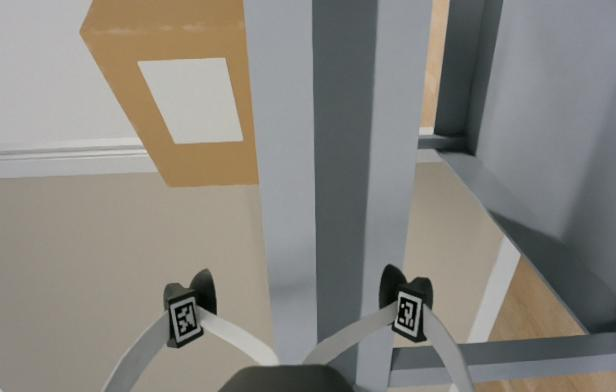

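Call:
move(blocking=false, r1={"joints":{"gripper_m":-0.035}}, cameras=[])

Call:
wait(seconds=2, cameras=[])

Call:
move(blocking=false, r1={"base":{"translate_m":0.3,"strafe_m":-0.05},"pace":"slow","contact_limits":{"translate_m":0.7}}, cameras=[])

Call:
wait(seconds=5, cameras=["r1_head_camera","r1_wrist_camera"])

Scene clock: 704.10 s.
move: r1 moving
r1.base_odometry: x=-2.168 y=+1.848 heading=+0.069
r1.turned_by_wheels: +0.000
r1.turned_by_imu: +0.000
r1.base_tilt: forward=-1.6 right=+1.3
r1.lidar_m: 0.69 0.68 2.27 2.30 2.38 3.24 - 3.50 2.56 2.42 0.74 0.83
r1.base_status: not commanded
r1.joint_positions: lift_m=+0.680 arm_m=+0.240 wrist_yaw_rad=+0.597 wrist_pitch_rad=+0.002 wrist_roll_rad=+1.569 gripper_m=+0.062
r1.joint_status: gripper_m moving
r1.measured_speeds: all 0
r1.motor_effort: lift_m=+23(23) arm_m=+5(5) wheel_0=+2(2) wheel_1=+2(2) wheel_2=-2(2)
r1.servo_current: wrist_yaw_rad=46(65) wrist_pitch_rad=46(46) wrist_roll_rad=52(52) gripper_m=85(91)
r1.contact_limits: arm_m 0.1
r1.hand_pose: x=+0.6984 y=+0.0899 z=+0.8572 quat_wxyz=(+0.677, +0.675, +0.209, +0.208) (m; r1's base frame)
r1.wrist_depth_mm: - 415 415 206 209 - - / - 484 466 217 223 - - / - 580 569 232 240 - - / - - 640 195 259 - - / - - - 204 277 1464 - / - - 192 224 189 1618 1308 / - 141 - 138 351 357 364
r2: as last shown
r2.base_tilt: forward=-0.6 right=+0.0
r2.lidar_m: 0.92 0.95 4.78 3.69 1.78 1.39 1.39 1.41 1.09 1.09 0.47 0.30
r2.motor_effort: lift_m=+15(15) arm_m=-10(10) wheel_0=+4(4) wheel_1=-3(3) wheel_2=+3(4)
r2.servo_current: wrist_yaw_rad=52(59) wrist_pitch_rad=46(52) wrist_roll_rad=46(52) gripper_m=91(98)
r2.contact_limits: arm_m 0.3
r2.wrist_depth_mm: - - - - - - - / - - - - - - - / - - 778 - - - - / - - 778 - - - - / 574 732 768 904 - - - / 430 488 183 202 180 - - / - 143 - - - 150 -
pictures: none
No camera images: "cameras" was empty.

Scene clock: 705.40 s.
earlier move: r1 done
r1.base_odometry: x=-2.168 y=+1.848 heading=+0.069
r1.turned_by_wheels: +0.000
r1.turned_by_imu: +0.000
r1.base_tilt: forward=-1.6 right=+1.3
r1.lidar_m: 0.69 0.68 2.25 2.29 2.39 3.24 - 3.52 2.54 2.42 0.73 0.84
r1.base_status: not commanded
r1.joint_positions: lift_m=+0.680 arm_m=+0.240 wrist_yaw_rad=+0.598 wrist_pitch_rad=+0.002 wrist_roll_rad=+1.569 gripper_m=-0.034
r1.joint_status: all done
r1.measured_speeds: all 0
r1.motor_effort: lift_m=+23(23) arm_m=+1(5) wheel_0=+1(2) wheel_1=+1(2) wheel_2=+0(2)
r1.servo_current: wrist_yaw_rad=46(65) wrist_pitch_rad=33(52) wrist_roll_rad=52(65) gripper_m=91(202)
r1.contact_limits: arm_m 0.1
r1.hand_pose: x=+0.6984 y=+0.0902 z=+0.8572 quat_wxyz=(+0.677, +0.675, +0.209, +0.208) (m; r1's base frame)
r1.wrist_depth_mm: - 404 413 198 206 - - / - 484 469 214 217 - - / - 585 564 229 237 - - / - - - 243 252 - - / - - - 202 273 1499 - / - - 183 198 179 1576 1336 / - 141 - 161 330 143 355
r2.base_odometry: x=-2.413 y=-2.423 heading=-0.398
r2.turned_by_wheels: +0.000
r2.turned_by_imu: +0.000
r2.base_tilt: forward=-0.7 right=+0.0
r2.lidar_m: 0.92 0.94 4.78 3.71 1.80 1.40 1.38 1.39 1.10 1.08 0.44 0.28
r2.base_status: not commanded
r2.joint_positions: lift_m=+0.750 arm_m=+0.238 wrist_yaw_rad=-1.115 wrist_pitch_rad=+0.007 wrist_roll_rad=+0.000 gripper_m=-0.019
r2.joint_status: not commanded
r2.measured_speeds: all 0
r2.motor_effort: lift_m=+15(15) arm_m=-10(10) wheel_0=+5(5) wheel_1=-3(3) wheel_2=+4(4)
r2.servo_current: wrist_yaw_rad=46(59) wrist_pitch_rad=46(52) wrist_roll_rad=52(65) gripper_m=98(98)
r2.contact_limits: arm_m 0.3
r2.hand_pose: x=+0.4578 y=-0.2974 z=+0.9264 quat_wxyz=(+0.849, +0.002, +0.003, -0.529) (m; r2's base frame)
r2.wrist_depth_mm: - - - - - - - / - - - - - - - / - - 778 - - - - / - - 768 - - - - / 569 732 759 917 - - - / 430 484 185 202 180 - - / - 142 - - - 150 -
wait: 1.30 of 2 s (r1 has come to rest)
pictures: none
No camera images: "cameras" was empty.

Scene clock: 705.90 s.
move: r1 moving
r1.base_odometry: x=-2.155 y=+1.847 heading=+0.070
r1.turned_by_wheels: +0.001
r1.turned_by_imu: +0.001
r1.base_tilt: forward=-1.6 right=+1.3
r1.lidar_m: 0.67 0.69 2.30 2.28 2.39 3.20 - 3.50 2.55 2.43 0.72 0.82
r1.base_status: translate_m moving; strafe_m moving
r1.joint_positions: lift_m=+0.680 arm_m=+0.240 wrist_yaw_rad=+0.601 wrist_pitch_rad=+0.002 wrist_roll_rad=+1.569 gripper_m=-0.034
r1.joint_status: not commanded
r1.measured_speeds: translate_m=+0.048 strafe_m=-0.008 rotate_rad=+0.000 lift_m=+0.000 arm_m=+0.000 wrist_yaw_rad=+0.007 wrist_pitch_rad=+0.000 wrist_roll_rad=+0.000
r1.motor_effort: lift_m=+23(23) arm_m=-1(1) wheel_0=+12(12) wheel_1=+5(8) wheel_2=-5(6)
r1.servo_current: wrist_yaw_rad=52(52) wrist_pitch_rad=39(46) wrist_roll_rad=52(65) gripper_m=85(91)
r1.contact_limits: arm_m 0.1; translate_m 0.7
r1.hand_pose: x=+0.6982 y=+0.0909 z=+0.8572 quat_wxyz=(+0.676, +0.675, +0.210, +0.209) (m; r1's base frame)
r1.wrist_depth_mm: - 404 410 196 202 - - / - 480 466 213 216 - - / - 585 569 229 236 - - / - - - 246 253 - - / - - - 199 273 1537 - / - - 183 200 179 1537 1308 / - 141 - 141 332 143 351
r2: as last shown
r2.base_tilt: forward=-0.6 right=+0.1
r2.lidar_m: 0.92 0.94 4.74 3.67 1.78 1.40 1.36 1.38 1.11 1.08 0.46 0.31
r2.motor_effort: lift_m=+15(15) arm_m=-10(10) wheel_0=+4(5) wheel_1=-3(3) wheel_2=+4(4)
r2.servo_current: wrist_yaw_rad=46(59) wrist_pitch_rad=46(52) wrist_roll_rad=52(65) gripper_m=91(98)
r2.contact_limits: arm_m 0.3
r2.wrist_depth_mm: - - - - - - - / - - - - - - - / - - 778 - - - - / - - 778 - - - - / 842 741 759 904 - - - / 427 484 183 202 180 - - / - 143 - - - 150 -
pictures: none
No camera images: "cameras" was empty.

Scene clock: 709.70 s.
earlier move: r1 done
r1.base_odometry: x=-1.865 y=+1.819 heading=+0.070
r1.turned_by_wheels: +0.000
r1.turned_by_imu: +0.001
r1.base_tilt: forward=-1.6 right=+1.3
r1.lidar_m: 0.68 0.66 1.84 2.34 2.45 3.27 - 3.44 2.50 0.68 0.58 0.82
r1.base_status: done
r1.joint_positions: lift_m=+0.680 arm_m=+0.240 wrist_yaw_rad=+0.602 wrist_pitch_rad=+0.002 wrist_roll_rad=+1.569 gripper_m=-0.034
r1.joint_status: not commanded
r1.measured_speeds: all 0
r1.motor_effort: lift_m=+23(23) arm_m=-4(4) wheel_0=+5(12) wheel_1=+5(9) wheel_2=-1(6)
r1.servo_current: wrist_yaw_rad=59(72) wrist_pitch_rad=46(52) wrist_roll_rad=46(72) gripper_m=78(91)
r1.contact_limits: arm_m 0.1; translate_m 0.7
r1.hand_pose: x=+0.6981 y=+0.0911 z=+0.8572 quat_wxyz=(+0.676, +0.674, +0.210, +0.209) (m; r1's base frame)
r1.wrist_depth_mm: - 512 488 220 223 - - / - 455 455 229 233 - - / - 549 521 240 245 - - / - - 609 252 258 - - / - - - 202 270 - - / - - 183 200 180 - - / - 141 - 160 178 143 1182
r2.base_odometry: x=-2.413 y=-2.423 heading=-0.398
r2.turned_by_wheels: +0.000
r2.turned_by_imu: +0.001
r2.base_tilt: forward=-0.7 right=+0.0
r2.lidar_m: 0.80 0.91 4.79 3.73 1.79 1.39 1.39 1.39 1.13 1.09 0.46 0.28
r2.base_status: not commanded
r2.joint_positions: lift_m=+0.750 arm_m=+0.238 wrist_yaw_rad=-1.115 wrist_pitch_rad=+0.007 wrist_roll_rad=+0.000 gripper_m=-0.019
r2.joint_status: not commanded
r2.measured_speeds: all 0
r2.motor_effort: lift_m=+15(15) arm_m=-10(11) wheel_0=+4(5) wheel_1=-3(3) wheel_2=+4(4)
r2.servo_current: wrist_yaw_rad=46(65) wrist_pitch_rad=46(59) wrist_roll_rad=52(65) gripper_m=98(104)
r2.contact_limits: arm_m 0.3
r2.hand_pose: x=+0.4578 y=-0.2974 z=+0.9264 quat_wxyz=(+0.849, +0.002, +0.003, -0.529) (m; r2's base frame)
r2.wrist_depth_mm: - - - - - - - / - - - - - - - / - - 1078 - - - - / - - 1098 1060 - - - / 549 597 759 707 - - - / - - 181 200 180 - - / - 1756 - - - 151 -
wait: 3.80 of 5 s (r1 has come to rest)
pictures: r1_head_camera, r1_wrist_camera
Images, in order (width x height): r1_head_camera 420x560, r1_wrist_camera 616x392.

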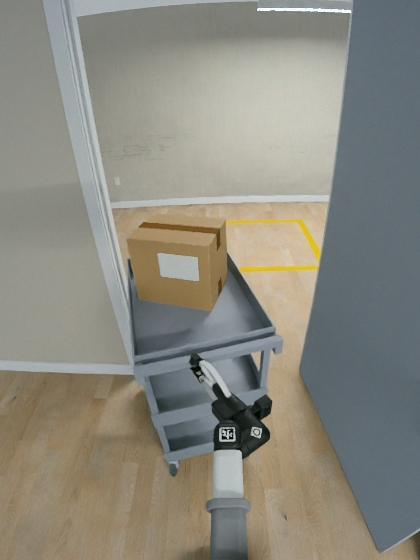

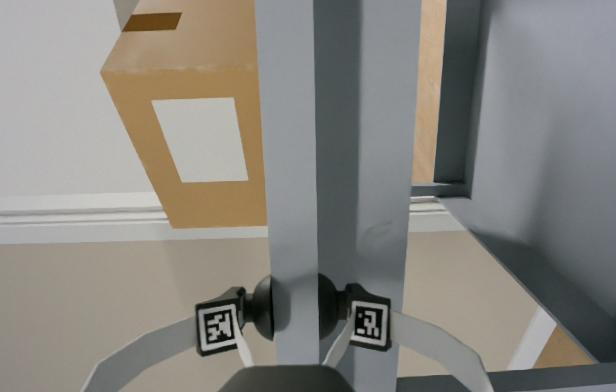

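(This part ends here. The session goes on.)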